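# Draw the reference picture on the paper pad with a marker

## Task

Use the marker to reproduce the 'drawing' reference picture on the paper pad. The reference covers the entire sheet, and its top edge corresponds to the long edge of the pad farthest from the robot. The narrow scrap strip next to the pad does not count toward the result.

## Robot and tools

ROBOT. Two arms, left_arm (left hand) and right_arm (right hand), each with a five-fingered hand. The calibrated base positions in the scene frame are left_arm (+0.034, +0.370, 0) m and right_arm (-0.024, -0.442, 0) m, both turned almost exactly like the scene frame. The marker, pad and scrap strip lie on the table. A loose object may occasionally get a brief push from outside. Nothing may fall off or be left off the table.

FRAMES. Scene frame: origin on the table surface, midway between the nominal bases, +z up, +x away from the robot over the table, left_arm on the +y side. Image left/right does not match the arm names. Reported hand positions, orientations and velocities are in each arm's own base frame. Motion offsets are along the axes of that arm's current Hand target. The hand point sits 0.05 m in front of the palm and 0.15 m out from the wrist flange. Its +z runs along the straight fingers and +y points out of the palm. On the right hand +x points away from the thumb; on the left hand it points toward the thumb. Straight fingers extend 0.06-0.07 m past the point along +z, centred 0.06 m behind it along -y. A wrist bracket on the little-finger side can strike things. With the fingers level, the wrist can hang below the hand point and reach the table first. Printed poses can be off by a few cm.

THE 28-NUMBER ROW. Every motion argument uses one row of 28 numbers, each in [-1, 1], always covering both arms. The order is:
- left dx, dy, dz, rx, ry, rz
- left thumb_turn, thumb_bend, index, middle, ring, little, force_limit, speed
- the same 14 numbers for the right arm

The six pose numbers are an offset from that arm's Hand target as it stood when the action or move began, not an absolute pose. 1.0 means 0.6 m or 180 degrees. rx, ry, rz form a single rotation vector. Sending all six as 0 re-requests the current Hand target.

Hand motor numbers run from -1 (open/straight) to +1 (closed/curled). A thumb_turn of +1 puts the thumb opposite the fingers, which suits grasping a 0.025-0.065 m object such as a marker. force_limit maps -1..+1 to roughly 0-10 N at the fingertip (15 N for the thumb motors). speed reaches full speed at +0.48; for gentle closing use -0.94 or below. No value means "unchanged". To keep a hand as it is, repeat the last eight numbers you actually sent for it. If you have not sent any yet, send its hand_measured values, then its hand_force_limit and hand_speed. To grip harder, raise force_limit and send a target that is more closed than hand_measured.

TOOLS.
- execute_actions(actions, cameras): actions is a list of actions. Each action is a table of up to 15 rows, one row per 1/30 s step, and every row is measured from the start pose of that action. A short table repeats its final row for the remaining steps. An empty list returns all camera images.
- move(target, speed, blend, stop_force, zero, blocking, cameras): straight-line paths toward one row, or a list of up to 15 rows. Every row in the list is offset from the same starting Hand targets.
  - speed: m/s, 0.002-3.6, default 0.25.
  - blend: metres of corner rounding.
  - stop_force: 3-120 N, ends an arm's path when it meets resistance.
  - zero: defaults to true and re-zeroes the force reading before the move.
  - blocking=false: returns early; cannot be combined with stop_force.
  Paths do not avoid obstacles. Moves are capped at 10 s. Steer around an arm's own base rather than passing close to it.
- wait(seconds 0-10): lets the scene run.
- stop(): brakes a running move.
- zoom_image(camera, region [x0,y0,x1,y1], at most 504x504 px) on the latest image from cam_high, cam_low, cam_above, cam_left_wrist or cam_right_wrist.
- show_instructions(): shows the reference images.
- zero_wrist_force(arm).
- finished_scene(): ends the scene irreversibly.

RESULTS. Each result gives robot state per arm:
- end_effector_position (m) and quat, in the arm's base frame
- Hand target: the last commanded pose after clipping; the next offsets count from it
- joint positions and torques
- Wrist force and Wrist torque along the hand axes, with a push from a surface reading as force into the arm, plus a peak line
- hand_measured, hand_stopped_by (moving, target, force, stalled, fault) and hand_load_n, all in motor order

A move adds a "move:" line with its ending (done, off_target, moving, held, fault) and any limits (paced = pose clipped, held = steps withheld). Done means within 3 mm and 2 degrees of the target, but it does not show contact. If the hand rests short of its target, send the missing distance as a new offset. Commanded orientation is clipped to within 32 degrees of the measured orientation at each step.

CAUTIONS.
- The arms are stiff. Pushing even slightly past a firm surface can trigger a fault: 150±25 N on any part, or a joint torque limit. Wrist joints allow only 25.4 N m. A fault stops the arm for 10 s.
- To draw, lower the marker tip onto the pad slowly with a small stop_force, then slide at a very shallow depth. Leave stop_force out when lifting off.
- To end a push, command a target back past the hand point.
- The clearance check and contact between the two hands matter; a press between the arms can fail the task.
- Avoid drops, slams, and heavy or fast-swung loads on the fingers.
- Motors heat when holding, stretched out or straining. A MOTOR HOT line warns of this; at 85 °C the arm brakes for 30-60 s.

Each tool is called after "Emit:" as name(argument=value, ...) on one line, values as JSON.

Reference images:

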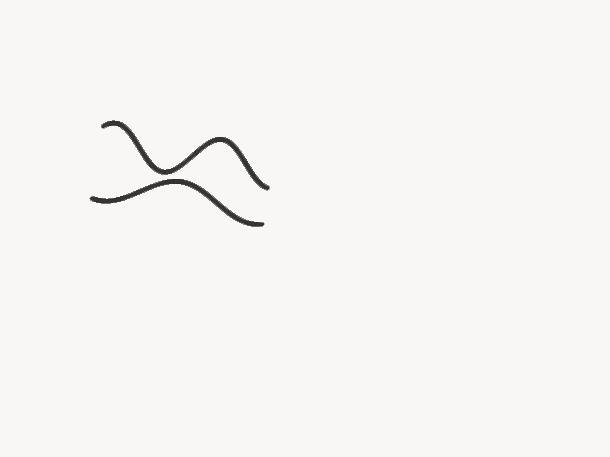

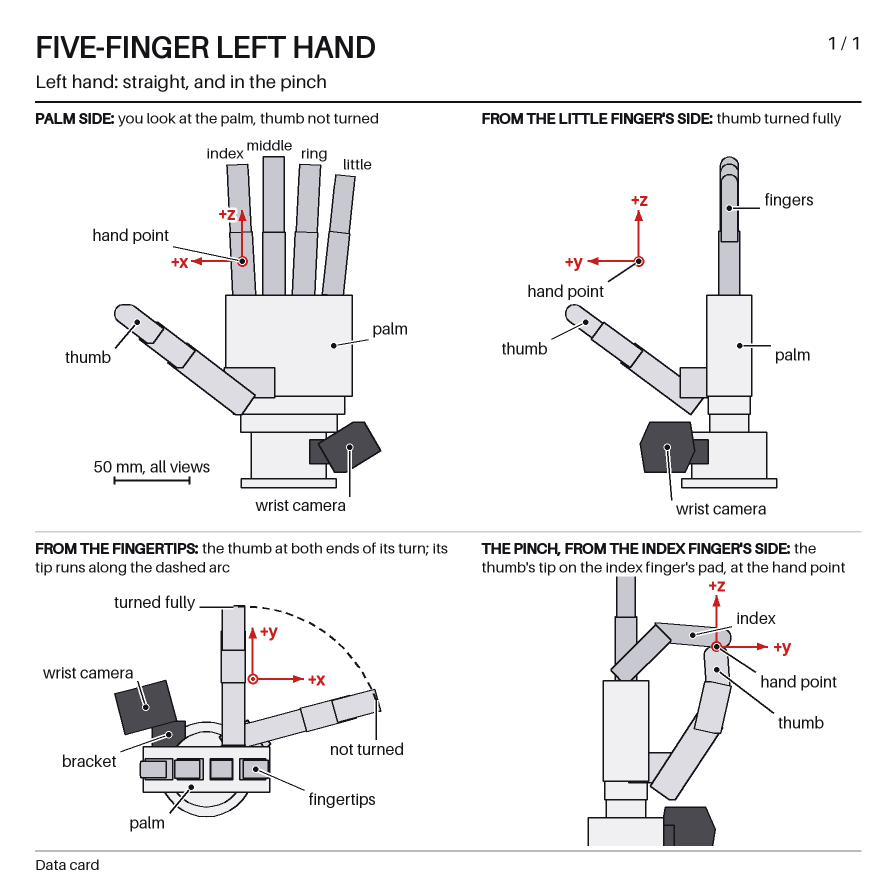

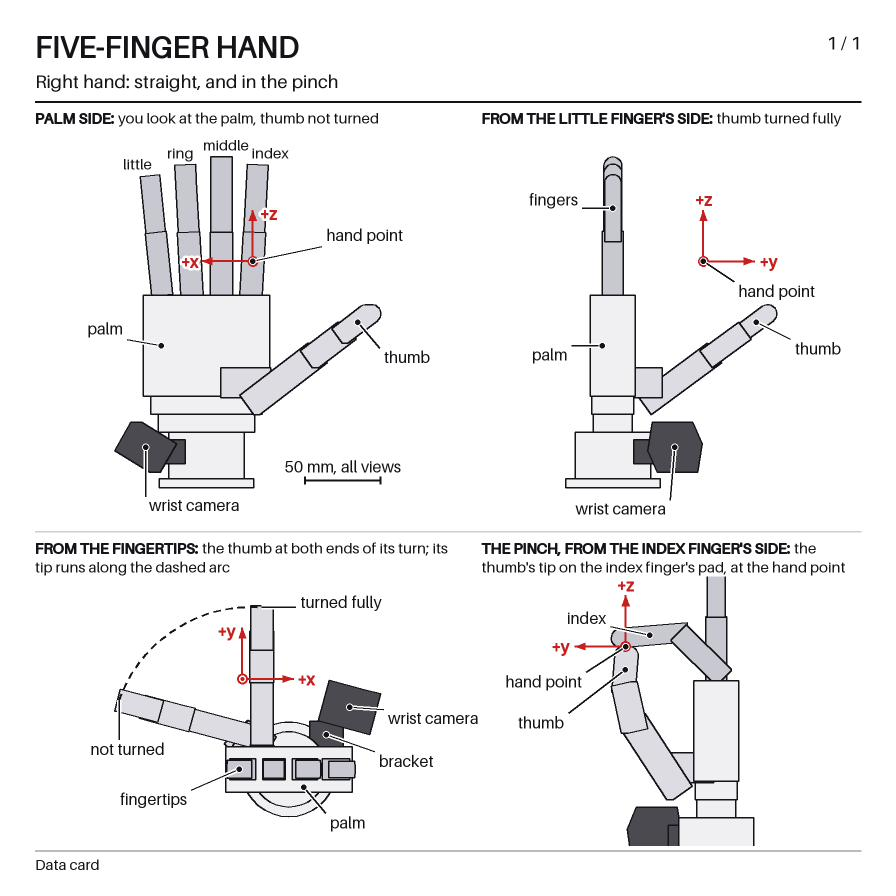

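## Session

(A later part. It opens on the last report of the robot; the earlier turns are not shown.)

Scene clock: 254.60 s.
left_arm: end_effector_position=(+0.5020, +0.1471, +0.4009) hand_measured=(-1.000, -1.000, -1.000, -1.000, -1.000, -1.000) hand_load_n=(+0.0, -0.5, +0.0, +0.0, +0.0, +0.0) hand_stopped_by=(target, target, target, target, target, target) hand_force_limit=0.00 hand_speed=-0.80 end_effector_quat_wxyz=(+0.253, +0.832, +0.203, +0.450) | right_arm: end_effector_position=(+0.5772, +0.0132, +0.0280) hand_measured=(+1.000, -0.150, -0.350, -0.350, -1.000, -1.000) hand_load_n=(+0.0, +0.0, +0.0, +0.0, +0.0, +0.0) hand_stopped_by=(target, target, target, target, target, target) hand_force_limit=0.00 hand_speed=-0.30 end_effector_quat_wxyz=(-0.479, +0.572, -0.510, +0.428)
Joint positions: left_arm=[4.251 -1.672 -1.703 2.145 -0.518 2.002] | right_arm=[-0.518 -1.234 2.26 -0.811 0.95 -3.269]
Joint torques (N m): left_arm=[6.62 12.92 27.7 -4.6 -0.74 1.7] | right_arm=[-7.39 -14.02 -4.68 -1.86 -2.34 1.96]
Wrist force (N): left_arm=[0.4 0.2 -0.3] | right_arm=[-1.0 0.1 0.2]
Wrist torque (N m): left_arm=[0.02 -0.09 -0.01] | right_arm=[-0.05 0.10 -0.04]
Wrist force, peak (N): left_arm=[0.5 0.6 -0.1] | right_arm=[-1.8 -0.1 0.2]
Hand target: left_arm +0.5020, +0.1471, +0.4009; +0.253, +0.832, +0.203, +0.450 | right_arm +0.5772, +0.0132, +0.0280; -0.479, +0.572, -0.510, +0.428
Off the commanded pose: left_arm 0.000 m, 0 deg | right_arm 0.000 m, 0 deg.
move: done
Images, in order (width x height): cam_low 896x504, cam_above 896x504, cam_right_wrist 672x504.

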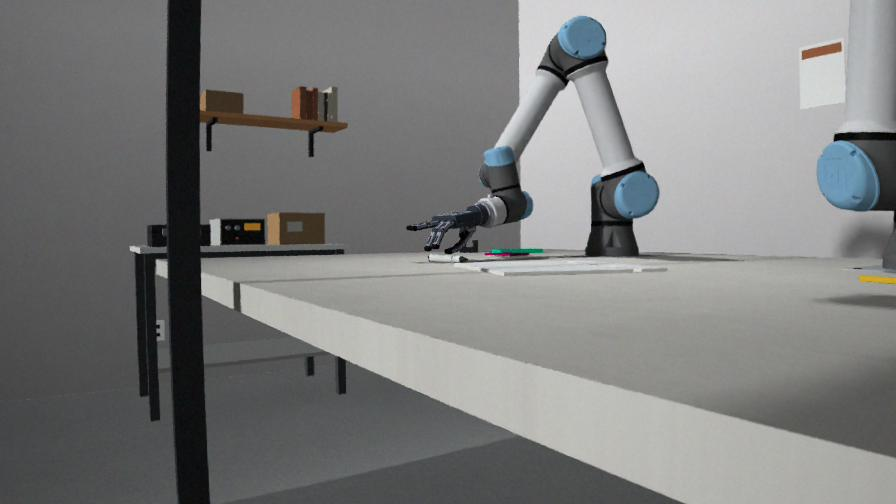

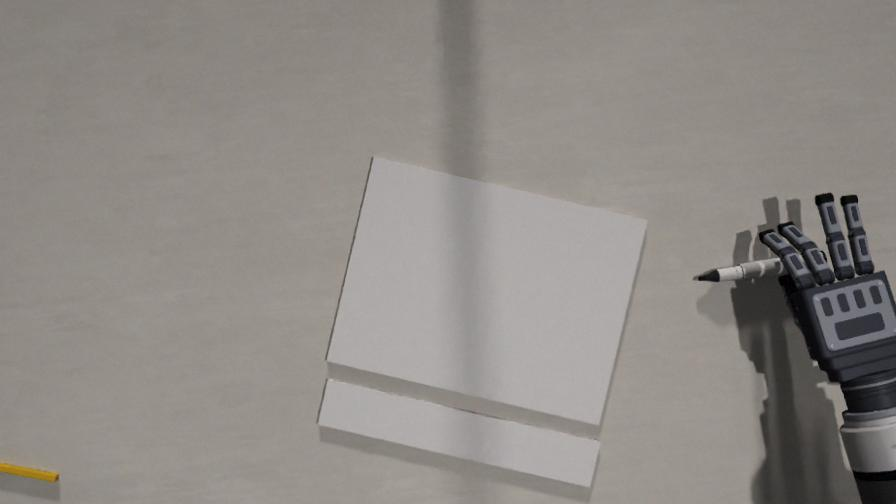

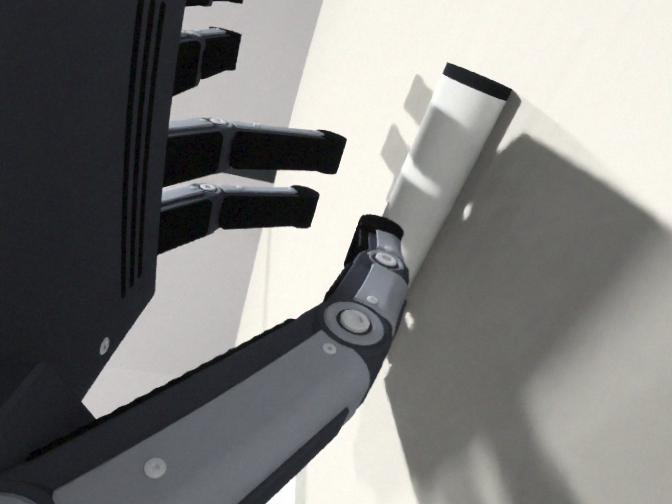

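Emit:
move(target=[0,0,0,0,0,0,-1,-1,-1,-1,-1,-1,0,-0.8,0,0.0254,0.0045,0,0,0,1,-0.15,-0.35,-0.35,-1,-1,0,-0.3], speed=0.03, stop_force=4, cameras=["cam_above","cam_low","cam_right_wrist"])

Emit:
zoom_image(camera="cam_above", region=[680, 180, 860, 340])

Emit:
zoom_image(camera="cam_low", region=[400, 210, 490, 275])

Scene clock: 281.07 s.
left_arm: end_effector_position=(+0.5020, +0.1471, +0.4009) hand_measured=(-1.000, -1.000, -1.000, -1.000, -1.000, -1.000) hand_load_n=(+0.0, +0.0, +0.0, +0.0, +0.0, +0.0) hand_stopped_by=(target, target, target, target, target, target) hand_force_limit=0.00 hand_speed=-0.80 end_effector_quat_wxyz=(+0.253, +0.832, +0.203, +0.450) | right_arm: end_effector_position=(+0.5772, +0.0132, +0.0126) hand_measured=(+1.000, -0.150, -0.350, -0.350, -1.000, -1.000) hand_load_n=(+0.0, +0.0, +0.0, +0.0, +0.0, +0.0) hand_stopped_by=(target, target, target, target, target, target) hand_force_limit=0.00 hand_speed=-0.30 end_effector_quat_wxyz=(-0.479, +0.572, -0.510, +0.428)
Joint positions: left_arm=[4.251 -1.672 -1.703 2.145 -0.518 2.002] | right_arm=[-0.518 -1.193 2.267 -0.859 0.95 -3.269]
Joint torques (N m): left_arm=[6.36 12.46 27.88 -4.65 -0.74 1.68] | right_arm=[3.57 -15.89 -2.09 -1.98 0.59 1.73]
Wrist force (N): left_arm=[0.3 0.2 -0.1] | right_arm=[-1.2 0.0 0.6]
Wrist torque (N m): left_arm=[0.02 -0.08 -0.01] | right_arm=[-0.08 0.12 -0.06]
Wrist force, peak (N): left_arm=[0.4 0.5 -0.3] | right_arm=[-1.7 -0.4 0.2]
Hand target: left_arm +0.5020, +0.1471, +0.4009; +0.253, +0.832, +0.203, +0.450 | right_arm +0.5772, +0.0132, +0.0126; -0.479, +0.572, -0.510, +0.428
Off the commanded pose: left_arm 0.000 m, 0 deg | right_arm 0.000 m, 0 deg.
move: done
Images, in order (width x height): cam_low 896x504, cam_above 896x504, cam_right_wrist 672x504.

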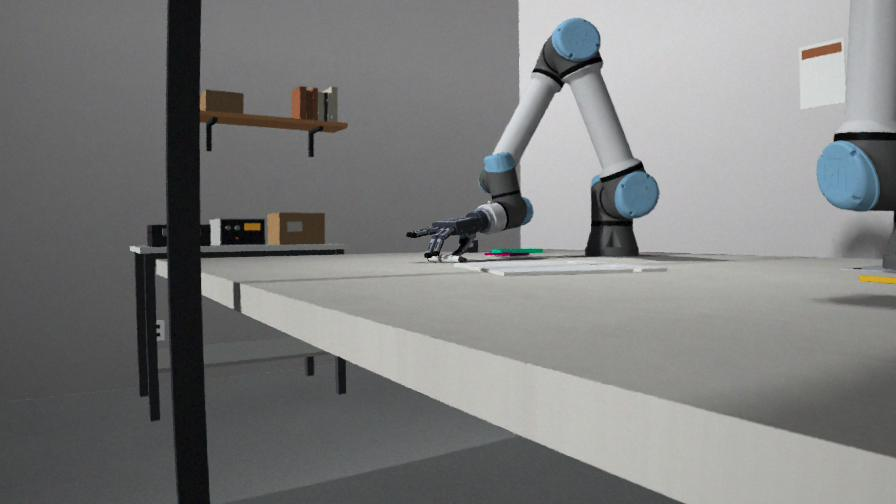

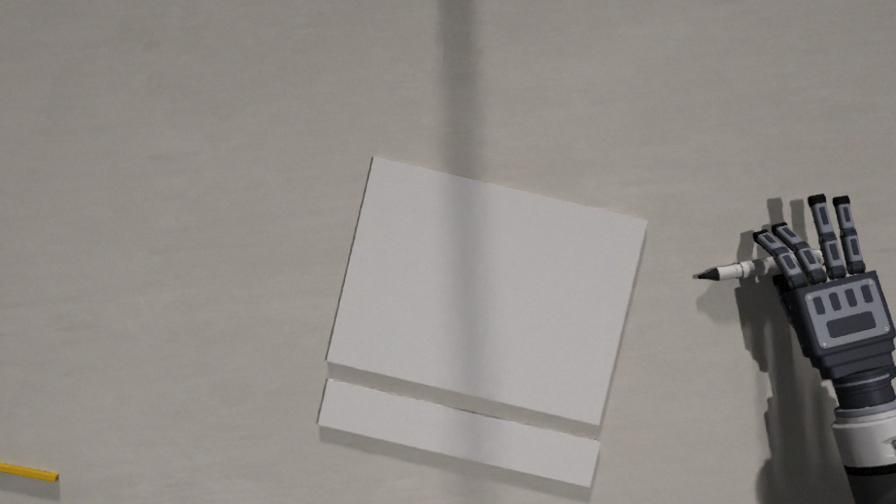

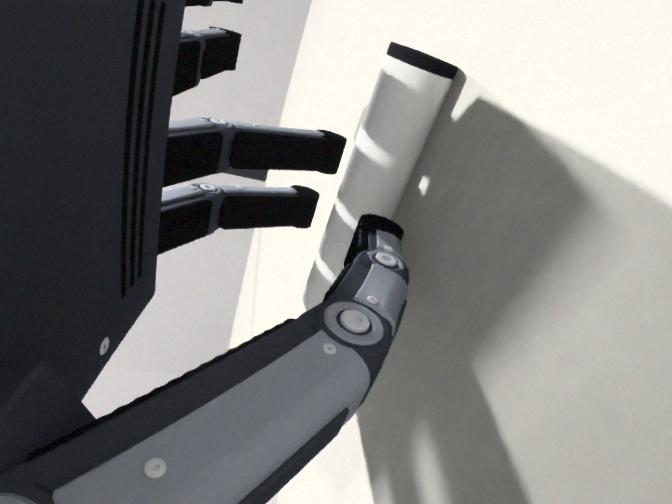

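Scaled by 2.800 from the camera's 896x504 image, which has a finer 1280x720 frame.

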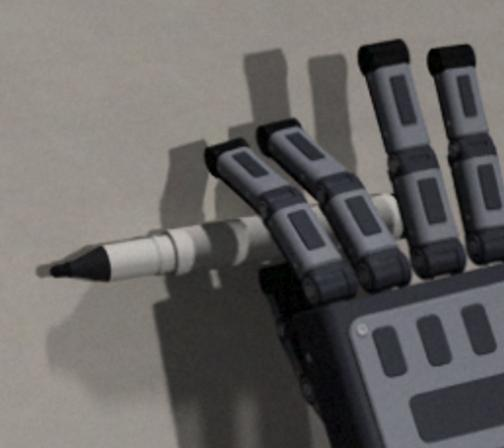

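Scaled by 5.600 from the camera's 896x504 image, which has a finer 1280x720 frame.

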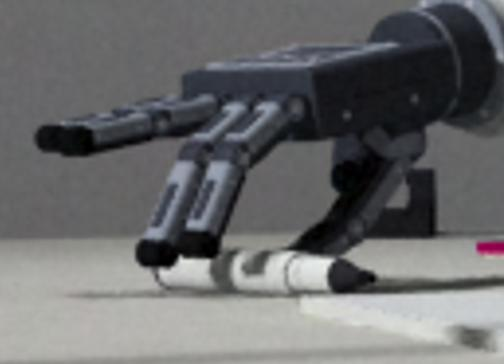

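Emit:
move(target=[0,0,0,0,0,0,-1,-1,-1,-1,-1,-1,0,-0.8,0,0,0,0,0,0,1,-0.15,0.6,0.6,-1,-1,-0.4,-0.92], cameras=["cam_above","cam_low","cam_right_wrist"])

Emit:
zoom_image(camera="cam_above", region=[680, 180, 860, 340])

Emit:
zoom_image(camera="cam_low", region=[400, 210, 490, 275])

Scene clock: 290.80 s.
left_arm: end_effector_position=(+0.5020, +0.1471, +0.4009) hand_measured=(-1.000, -1.000, -1.000, -1.000, -1.000, -1.000) hand_load_n=(+0.0, +0.0, +0.0, +0.0, +0.5, +0.0) hand_stopped_by=(target, target, target, target, target, target) hand_force_limit=0.00 hand_speed=-0.80 end_effector_quat_wxyz=(+0.253, +0.832, +0.203, +0.450) | right_arm: end_effector_position=(+0.5772, +0.0132, +0.0126) hand_measured=(+1.000, -0.150, +0.000, -0.022, -1.000, -1.000) hand_load_n=(-1.5, +1.0, +4.0, +3.5, +0.0, +0.0) hand_stopped_by=(target, target, force, force, target, target) hand_force_limit=-0.40 hand_speed=-0.92 end_effector_quat_wxyz=(-0.479, +0.572, -0.510, +0.428)
Joint positions: left_arm=[4.251 -1.672 -1.703 2.145 -0.518 2.002] | right_arm=[-0.518 -1.193 2.267 -0.859 0.95 -3.269]
Joint torques (N m): left_arm=[6.37 12.22 27.79 -4.65 -0.69 1.77] | right_arm=[3.52 -15.81 -4.71 1.51 1.94 1.79]
Wrist force (N): left_arm=[0.4 0.3 -0.1] | right_arm=[-1.6 -7.1 0.8]
Wrist torque (N m): left_arm=[0.03 -0.09 -0.01] | right_arm=[-0.06 0.14 -0.19]
Wrist force, peak (N): left_arm=[0.6 0.5 -0.1] | right_arm=[-1.7 -7.6 1.0]
Hand target: left_arm +0.5020, +0.1471, +0.4009; +0.253, +0.832, +0.203, +0.450 | right_arm +0.5772, +0.0132, +0.0126; -0.479, +0.572, -0.510, +0.428
Off the commanded pose: left_arm 0.000 m, 0 deg | right_arm 0.000 m, 0 deg.
move: done
Images, in order (width x height): cam_low 896x504, cam_above 896x504, cam_right_wrist 672x504.

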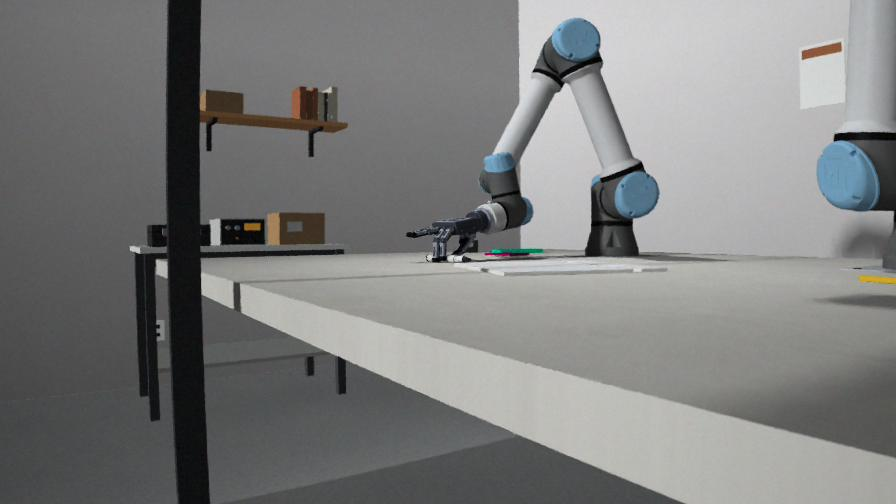

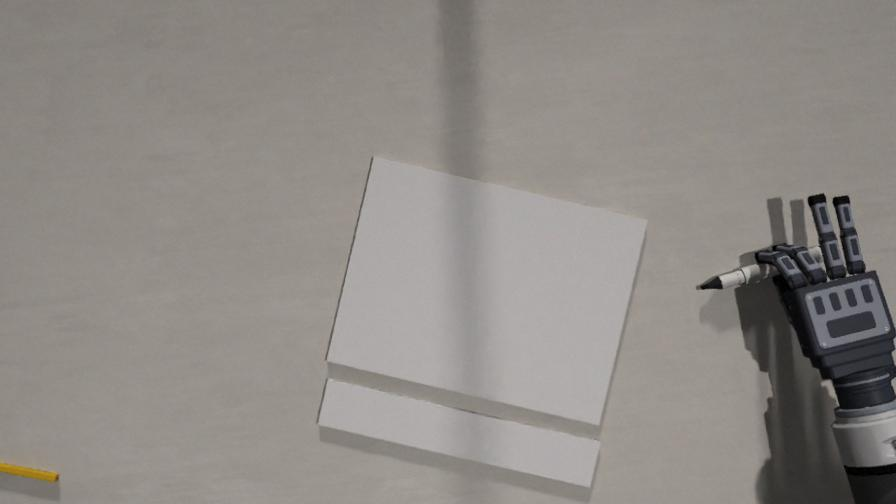

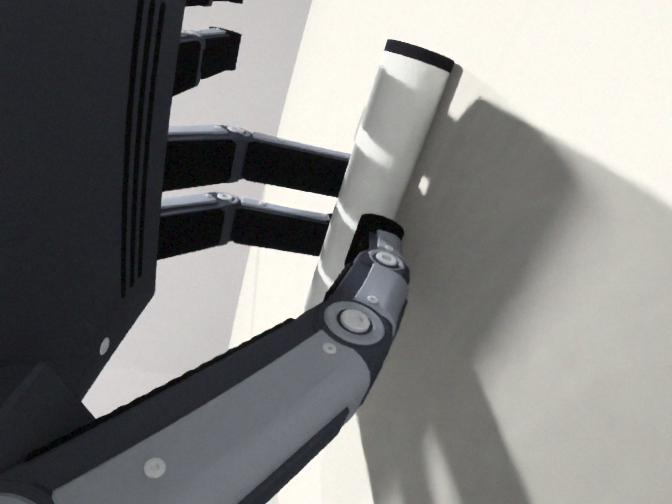

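Scaled by 2.800 from the camera's 896x504 image, which has a finer 1280x720 frame.

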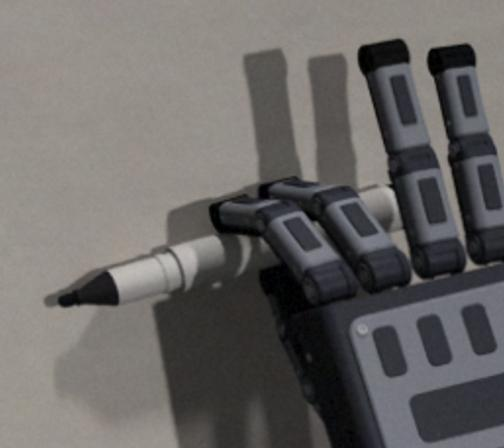

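Scaled by 5.600 from the camera's 896x504 image, which has a finer 1280x720 frame.

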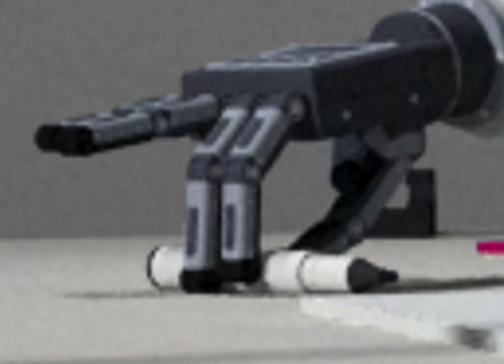

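Emit:
move(target=[0,0,0,0,0,0,-1,-1,-1,-1,-1,-1,0,-0.8,0,-0.0066,-0.0012,0,0,0,1,-0.15,0.6,0.6,-1,-1,-0.4,-0.92], speed=0.02, cameras=["cam_above","cam_low"])

Emit:
zoom_image(camera="cam_low", region=[400, 210, 490, 275])

Scene clock: 301.50 s.
left_arm: end_effector_position=(+0.5020, +0.1471, +0.4009) hand_measured=(-1.000, -1.000, -1.000, -1.000, -1.000, -1.000) hand_load_n=(+0.0, +0.0, +0.0, +0.0, +0.0, +0.0) hand_stopped_by=(target, target, target, target, target, target) hand_force_limit=0.00 hand_speed=-0.80 end_effector_quat_wxyz=(+0.253, +0.832, +0.203, +0.450) | right_arm: end_effector_position=(+0.5772, +0.0132, +0.0165) hand_measured=(+1.000, -0.150, +0.000, -0.022, -1.000, -1.000) hand_load_n=(-1.5, +2.0, +3.0, +0.0, +0.0, +0.0) hand_stopped_by=(target, target, force, force, target, target) hand_force_limit=-0.40 hand_speed=-0.92 end_effector_quat_wxyz=(-0.479, +0.572, -0.510, +0.428)
Joint positions: left_arm=[4.251 -1.672 -1.703 2.145 -0.518 2.002] | right_arm=[-0.518 -1.203 2.265 -0.847 0.95 -3.269]
Joint torques (N m): left_arm=[5.87 12.44 27.76 -4.56 -0.75 1.78] | right_arm=[-2.26 -34.33 -19.23 0.87 0.8 1.59]
Wrist force (N): left_arm=[0.5 0.3 0.1] | right_arm=[-1.0 0.0 0.4]
Wrist torque (N m): left_arm=[0.01 -0.10 -0.01] | right_arm=[-0.08 0.10 -0.03]
Wrist force, peak (N): left_arm=[0.6 0.5 -0.1] | right_arm=[-1.2 -8.1 1.1]
Hand target: left_arm +0.5020, +0.1471, +0.4009; +0.253, +0.832, +0.203, +0.450 | right_arm +0.5772, +0.0132, +0.0166; -0.479, +0.572, -0.510, +0.428
Off the commanded pose: left_arm 0.000 m, 0 deg | right_arm 0.000 m, 0 deg.
move: done
Images, in order (width x height): cam_low 896x504, cam_above 896x504.

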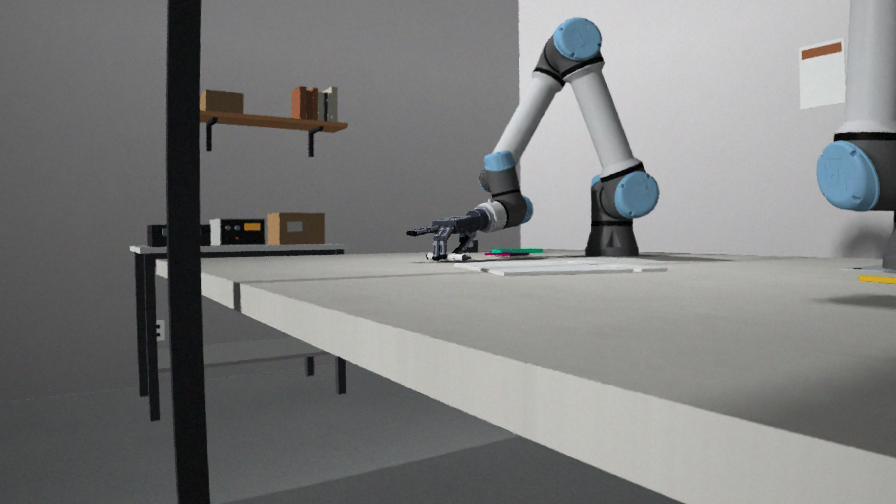

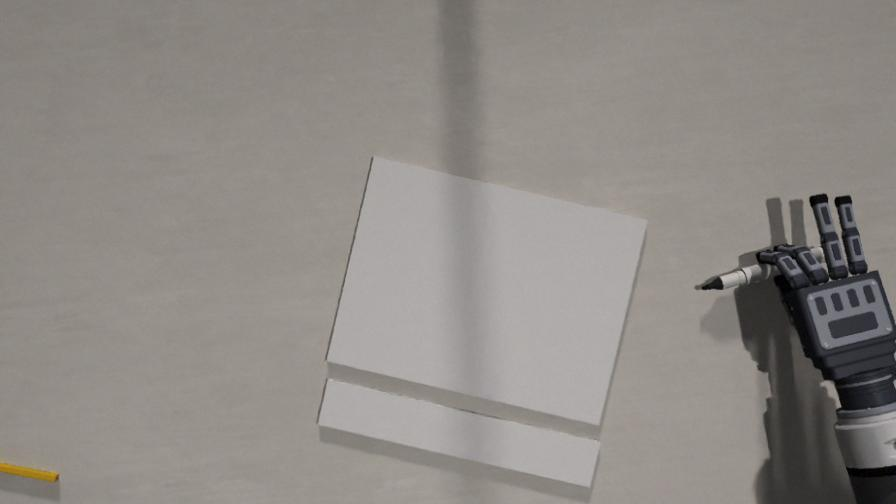

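Scaled by 5.600 from the camera's 896x504 image, which has a finer 1280x720 frame.

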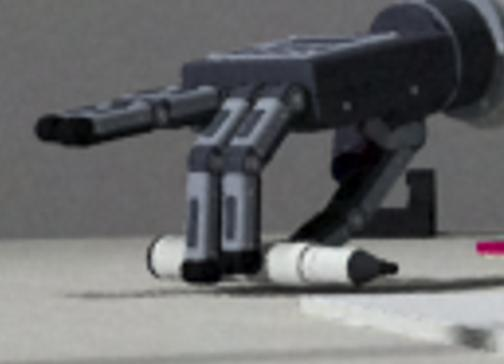

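Emit:
move(target=[0,0,0,0,0,0,-1,-1,-1,-1,-1,-1,0,-0.8,0,0,0,0,0,0,1,-0.15,0.65,0.65,-1,-1,0.1,-0.92], cameras=["cam_above","cam_low","cam_right_wrist"])

Emit:
zoom_image(camera="cam_low", region=[400, 210, 490, 275])

Emit:
zoom_image(camera="cam_above", region=[680, 180, 860, 340])

Scene clock: 314.27 s.
left_arm: end_effector_position=(+0.5020, +0.1471, +0.4009) hand_measured=(-1.000, -1.000, -1.000, -1.000, -1.000, -1.000) hand_load_n=(+0.0, -0.5, +0.0, +0.0, +0.0, +0.0) hand_stopped_by=(target, target, target, target, target, target) hand_force_limit=0.00 hand_speed=-0.80 end_effector_quat_wxyz=(+0.253, +0.832, +0.203, +0.450) | right_arm: end_effector_position=(+0.5772, +0.0132, +0.0166) hand_measured=(+1.000, -0.152, +0.012, +0.006, -1.000, -1.000) hand_load_n=(+0.0, +7.0, +6.5, +6.0, +0.0, +0.0) hand_stopped_by=(target, target, force, force, target, target) hand_force_limit=0.10 hand_speed=-0.92 end_effector_quat_wxyz=(-0.479, +0.572, -0.510, +0.428)
Joint positions: left_arm=[4.251 -1.672 -1.703 2.145 -0.518 2.002] | right_arm=[-0.519 -1.204 2.265 -0.847 0.95 -3.269]
Joint torques (N m): left_arm=[5.54 12.83 27.07 -4.59 -0.73 1.68] | right_arm=[-6.85 -31.96 -18.39 0.79 -2.01 -1.28]
Wrist force (N): left_arm=[0.3 0.4 0.0] | right_arm=[-0.7 0.4 0.3]
Wrist torque (N m): left_arm=[0.03 -0.06 -0.03] | right_arm=[-0.02 0.05 -0.01]
Wrist force, peak (N): left_arm=[0.7 0.3 0.1] | right_arm=[-1.7 -0.1 0.5]
Hand target: left_arm +0.5020, +0.1471, +0.4009; +0.253, +0.832, +0.203, +0.450 | right_arm +0.5772, +0.0132, +0.0166; -0.479, +0.572, -0.510, +0.428
Off the commanded pose: left_arm 0.000 m, 0 deg | right_arm 0.000 m, 0 deg.
move: done
Images, in order (width x height): cam_low 896x504, cam_above 896x504, cam_right_wrist 672x504.

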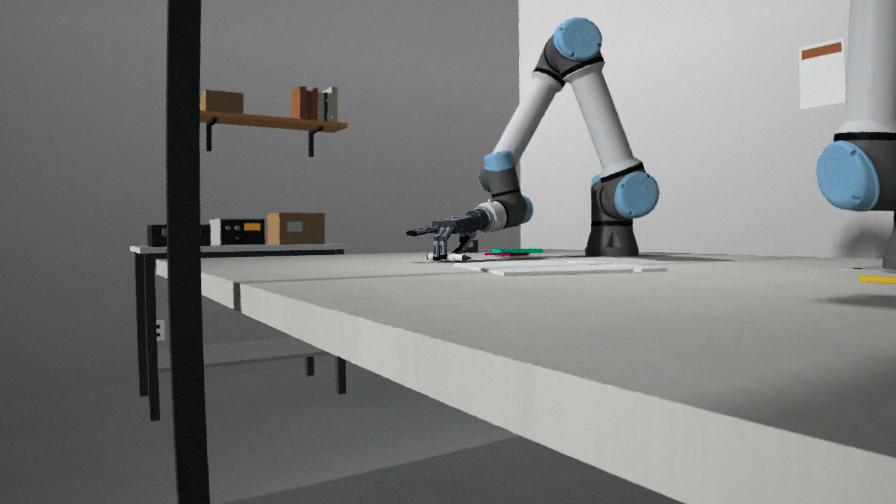

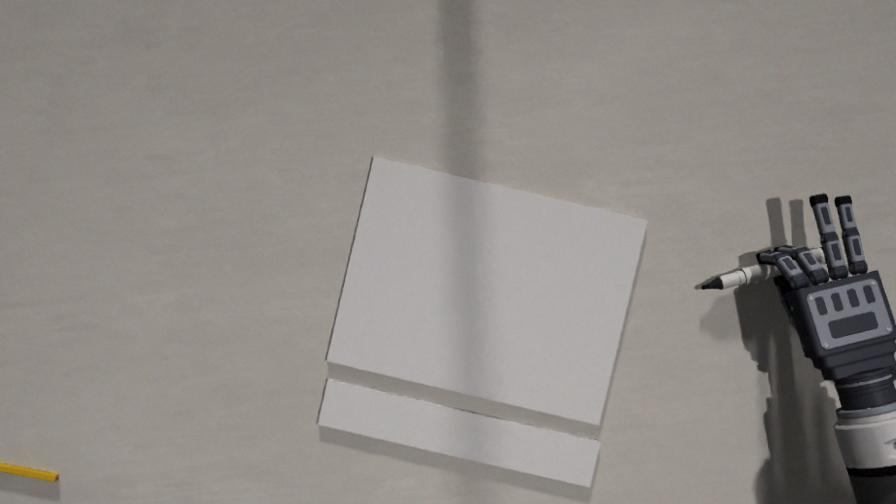

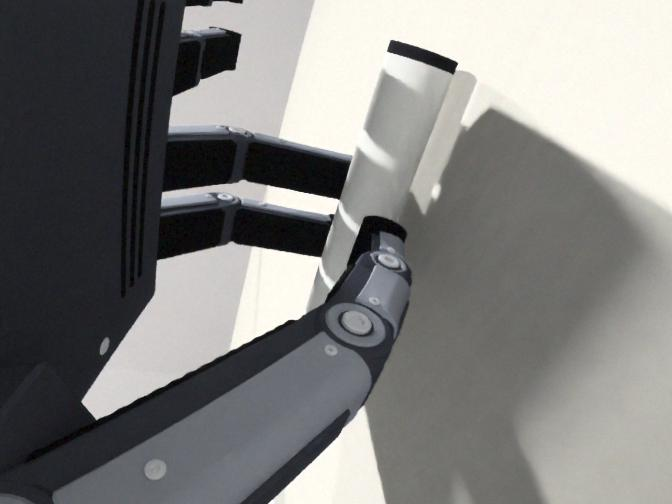

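Scaled by 5.600 from the camera's 896x504 image, which has a finer 1280x720 frame.

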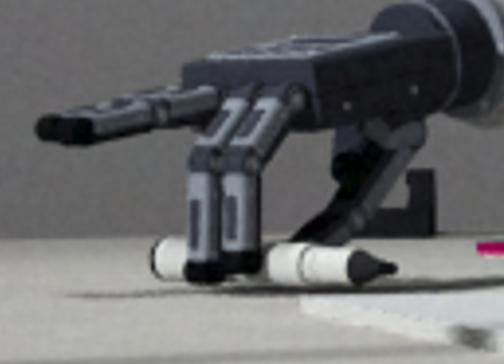

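Scaled by 2.800 from the camera's 896x504 image, which has a finer 1280x720 frame.

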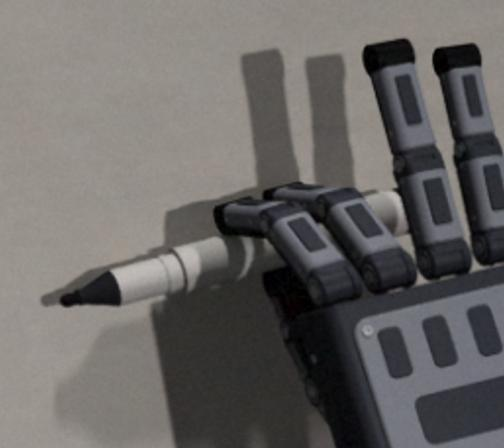

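Emit:
move(target=[0,0,0,0,0,0,-1,-1,-1,-1,-1,-1,0,-0.8,0,-0.1641,-0.0289,0,0,0,1,-0.15,0.65,0.65,-1,-1,0.1,-0.92], speed=0.08, cameras=["cam_above","cam_low","cam_right_wrist"])

Emit:
zoom_image(camera="cam_low", region=[400, 160, 490, 275])

Emit:
zoom_image(camera="cam_above", region=[690, 180, 890, 340])

Scene clock: 321.23 s.
left_arm: end_effector_position=(+0.5020, +0.1471, +0.4009) hand_measured=(-1.000, -1.000, -1.000, -1.000, -1.000, -1.000) hand_load_n=(+0.0, +0.0, +0.0, +0.0, +0.0, +0.5) hand_stopped_by=(target, target, target, target, target, target) hand_force_limit=0.00 hand_speed=-0.80 end_effector_quat_wxyz=(+0.253, +0.832, +0.203, +0.450) | right_arm: end_effector_position=(+0.5772, +0.0133, +0.1165) hand_measured=(+1.000, -0.152, +0.012, +0.006, -1.000, -1.000) hand_load_n=(+0.0, +7.0, +6.5, +6.0, +0.0, +0.0) hand_stopped_by=(target, target, force, force, target, target) hand_force_limit=0.10 hand_speed=-0.92 end_effector_quat_wxyz=(-0.479, +0.572, -0.510, +0.428)
Joint positions: left_arm=[4.251 -1.672 -1.703 2.145 -0.518 2.002] | right_arm=[-0.518 -1.437 2.187 -0.534 0.95 -3.268]
Joint torques (N m): left_arm=[5.26 12.98 27.21 -4.44 -0.79 1.69] | right_arm=[-6.82 -28.26 -24.67 1.17 -2.37 -1.55]
Wrist force (N): left_arm=[0.4 0.4 0.0] | right_arm=[-1.5 -0.1 0.2]
Wrist torque (N m): left_arm=[0.02 -0.08 -0.01] | right_arm=[-0.09 0.18 -0.11]
Wrist force, peak (N): left_arm=[0.4 0.6 -0.4] | right_arm=[-1.7 -0.3 0.2]
Hand target: left_arm +0.5020, +0.1471, +0.4009; +0.253, +0.832, +0.203, +0.450 | right_arm +0.5772, +0.0133, +0.1166; -0.479, +0.572, -0.510, +0.428
Off the commanded pose: left_arm 0.000 m, 0 deg | right_arm 0.000 m, 0 deg.
move: done
Images, in order (width x height): cam_low 896x504, cam_above 896x504, cam_right_wrist 672x504.

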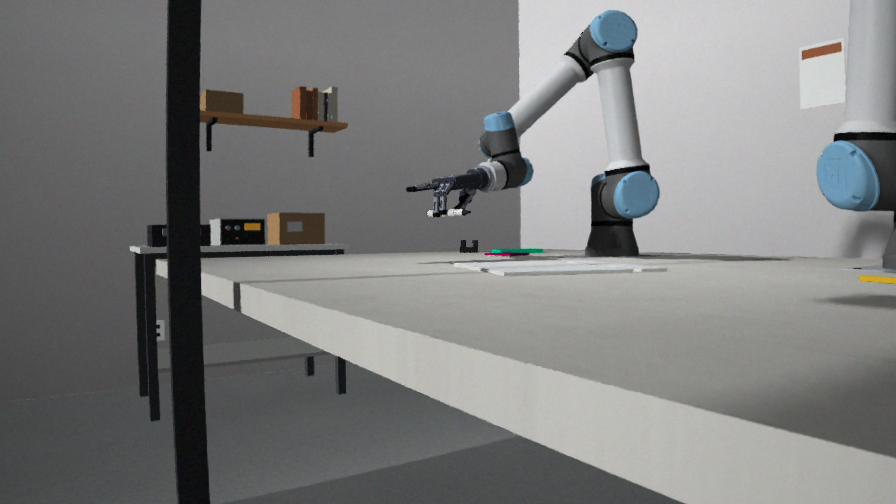

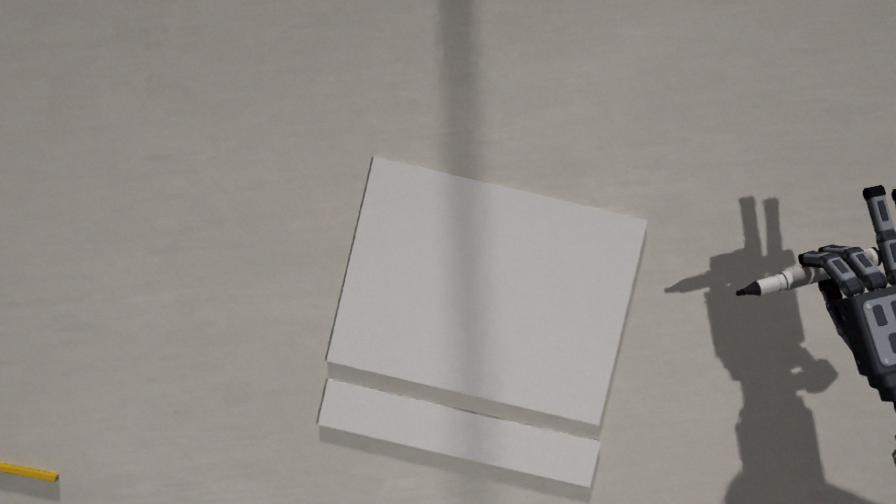

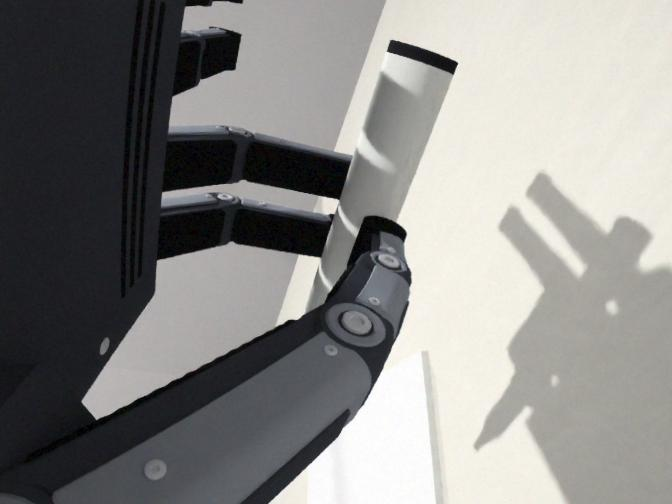

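Scaled by 4.383 from the camera's 896x504 image, which has a finer 1280x720 frame.

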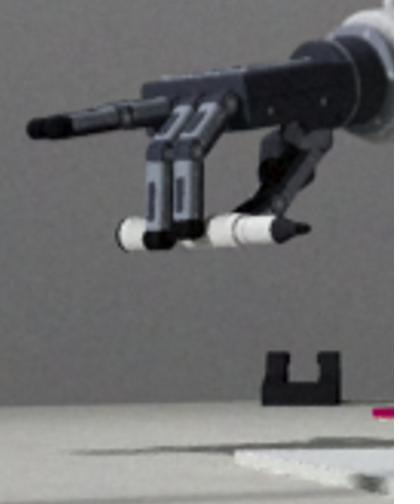

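Scaled by 2.520 from the camera's 896x504 image, which has a finer 1280x720 frame.

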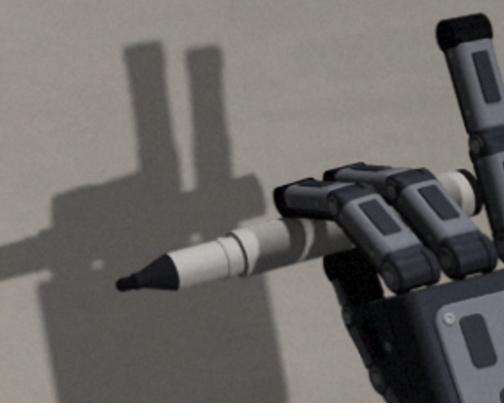

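Emit:
move(target=[0,0,0,0,0,0,-1,-1,-1,-1,-1,-1,0,-0.8,0,0,0,0,0,0,1,-0.15,0.65,0.65,0.6,-1,-0.7,-0.9])

Emit:
wait(seconds=4, cameras=["cam_above","cam_low"])

Emit:
zoom_image(camera="cam_low", region=[400, 160, 490, 275])

Emit:
zoom_image(camera="cam_above", region=[690, 180, 890, 340])

Scene clock: 334.67 s.
left_arm: end_effector_position=(+0.5020, +0.1471, +0.4009) hand_measured=(-1.000, -1.000, -1.000, -1.000, -1.000, -1.000) hand_load_n=(+0.0, +0.0, +0.0, +0.0, +0.0, +0.0) hand_stopped_by=(target, target, target, target, target, target) hand_force_limit=0.00 hand_speed=-0.80 end_effector_quat_wxyz=(+0.253, +0.832, +0.203, +0.450) | right_arm: end_effector_position=(+0.5772, +0.0133, +0.1166) hand_measured=(+1.000, -0.152, +0.012, +0.006, -0.004, -1.000) hand_load_n=(+1.0, +7.5, +7.5, +4.5, +2.0, +0.0) hand_stopped_by=(target, target, force, force, force, target) hand_force_limit=-0.70 hand_speed=-0.90 end_effector_quat_wxyz=(-0.479, +0.572, -0.510, +0.428)
Joint positions: left_arm=[4.251 -1.672 -1.703 2.145 -0.518 2.002] | right_arm=[-0.518 -1.437 2.186 -0.534 0.95 -3.268]
Joint torques (N m): left_arm=[4.99 12.85 27.54 -4.41 -0.73 1.67] | right_arm=[-7.08 -28.05 -23.69 0.9 -2.18 -1.55]
Wrist force (N): left_arm=[0.4 0.4 0.0] | right_arm=[-1.3 -0.2 0.3]
Wrist torque (N m): left_arm=[0.04 -0.09 -0.02] | right_arm=[-0.14 0.15 -0.10]
Wrist force, peak (N): left_arm=[0.7 0.2 -0.1] | right_arm=[-1.7 -0.3 0.5]
Hand target: left_arm +0.5020, +0.1471, +0.4009; +0.253, +0.832, +0.203, +0.450 | right_arm +0.5772, +0.0133, +0.1166; -0.479, +0.572, -0.510, +0.428
Off the commanded pose: left_arm 0.000 m, 0 deg | right_arm 0.000 m, 0 deg.
move: done

Scene clock: 338.67 s.
left_arm: end_effector_position=(+0.5020, +0.1471, +0.4009) hand_measured=(-1.000, -1.000, -1.000, -1.000, -1.000, -1.000) hand_load_n=(+0.0, +0.0, +0.0, +0.0, +0.0, +0.0) hand_stopped_by=(target, target, target, target, target, target) hand_force_limit=0.00 hand_speed=-0.80 end_effector_quat_wxyz=(+0.253, +0.832, +0.203, +0.450) | right_arm: end_effector_position=(+0.5772, +0.0133, +0.1166) hand_measured=(+1.000, -0.152, +0.012, +0.006, -0.004, -1.000) hand_load_n=(+1.0, +7.5, +7.0, +4.5, +2.0, +0.0) hand_stopped_by=(target, target, force, force, force, target) hand_force_limit=-0.70 hand_speed=-0.90 end_effector_quat_wxyz=(-0.479, +0.572, -0.510, +0.428)
Joint positions: left_arm=[4.251 -1.672 -1.703 2.145 -0.518 2.002] | right_arm=[-0.518 -1.437 2.186 -0.534 0.95 -3.268]
Joint torques (N m): left_arm=[4.71 12.5 26.71 -4.41 -0.74 1.61] | right_arm=[-7.13 -28.35 -23.38 0.74 -2.09 -1.64]
Wrist force (N): left_arm=[0.2 0.3 0.2] | right_arm=[-1.3 -0.2 0.0]
Wrist torque (N m): left_arm=[0.01 -0.05 -0.03] | right_arm=[-0.11 0.15 -0.10]
Wrist force, peak (N): left_arm=[0.5 0.5 0.3] | right_arm=[-1.6 -0.6 0.0]
Hand target: left_arm +0.5020, +0.1471, +0.4009; +0.253, +0.832, +0.203, +0.450 | right_arm +0.5772, +0.0133, +0.1166; -0.479, +0.572, -0.510, +0.428
Off the commanded pose: left_arm 0.000 m, 0 deg | right_arm 0.000 m, 0 deg.
wait: 4.00 s; at rest by 0.17 s
Images, in order (width x height): cam_low 896x504, cam_above 896x504.

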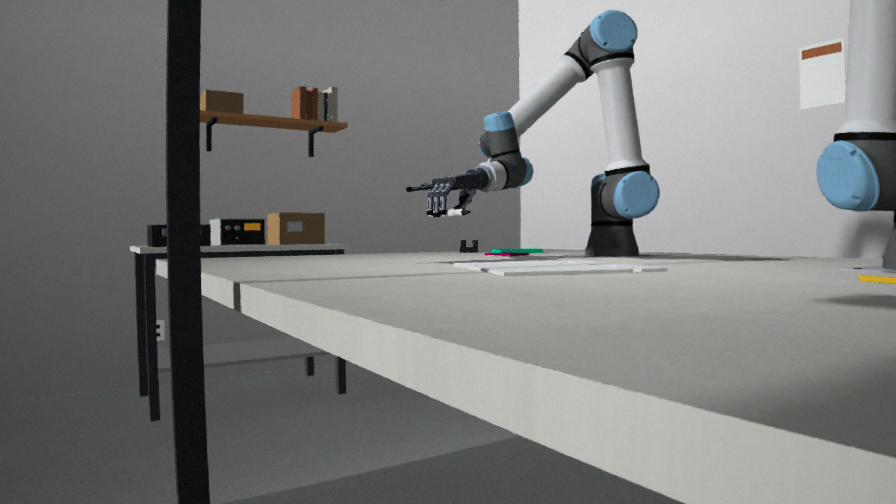

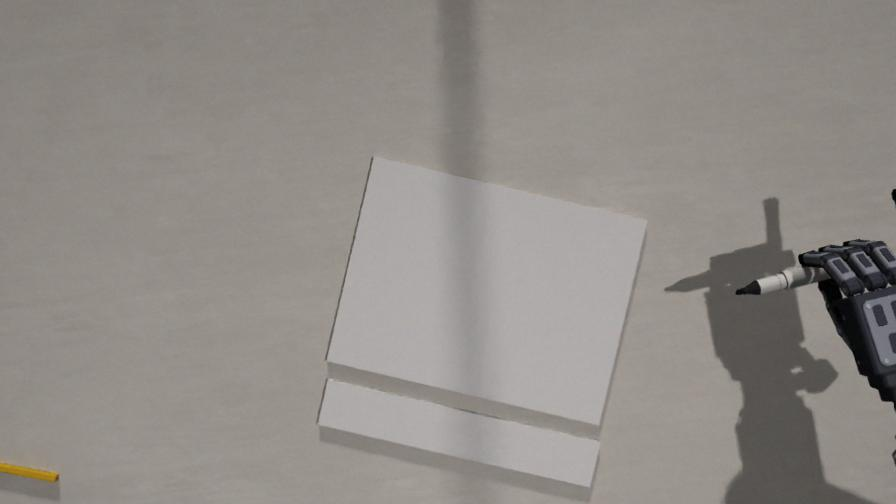

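Scaled by 4.383 from the camera's 896x504 image, which has a finer 1280x720 frame.

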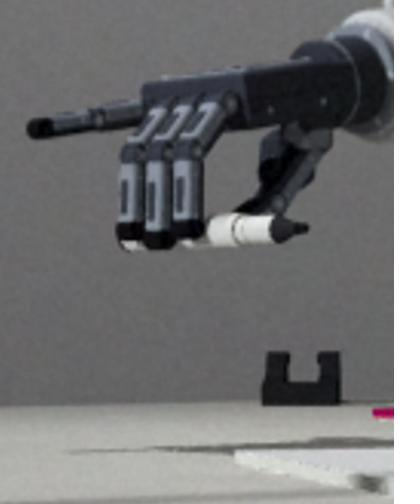

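Scaled by 2.520 from the camera's 896x504 image, which has a finer 1280x720 frame.

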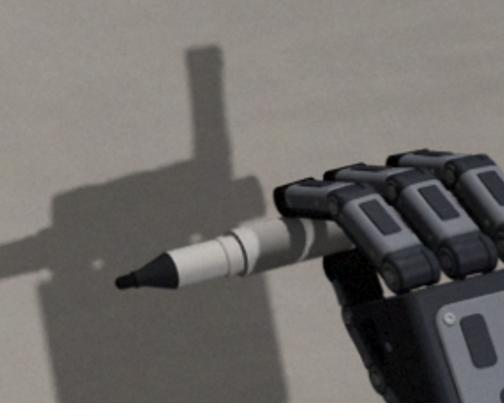

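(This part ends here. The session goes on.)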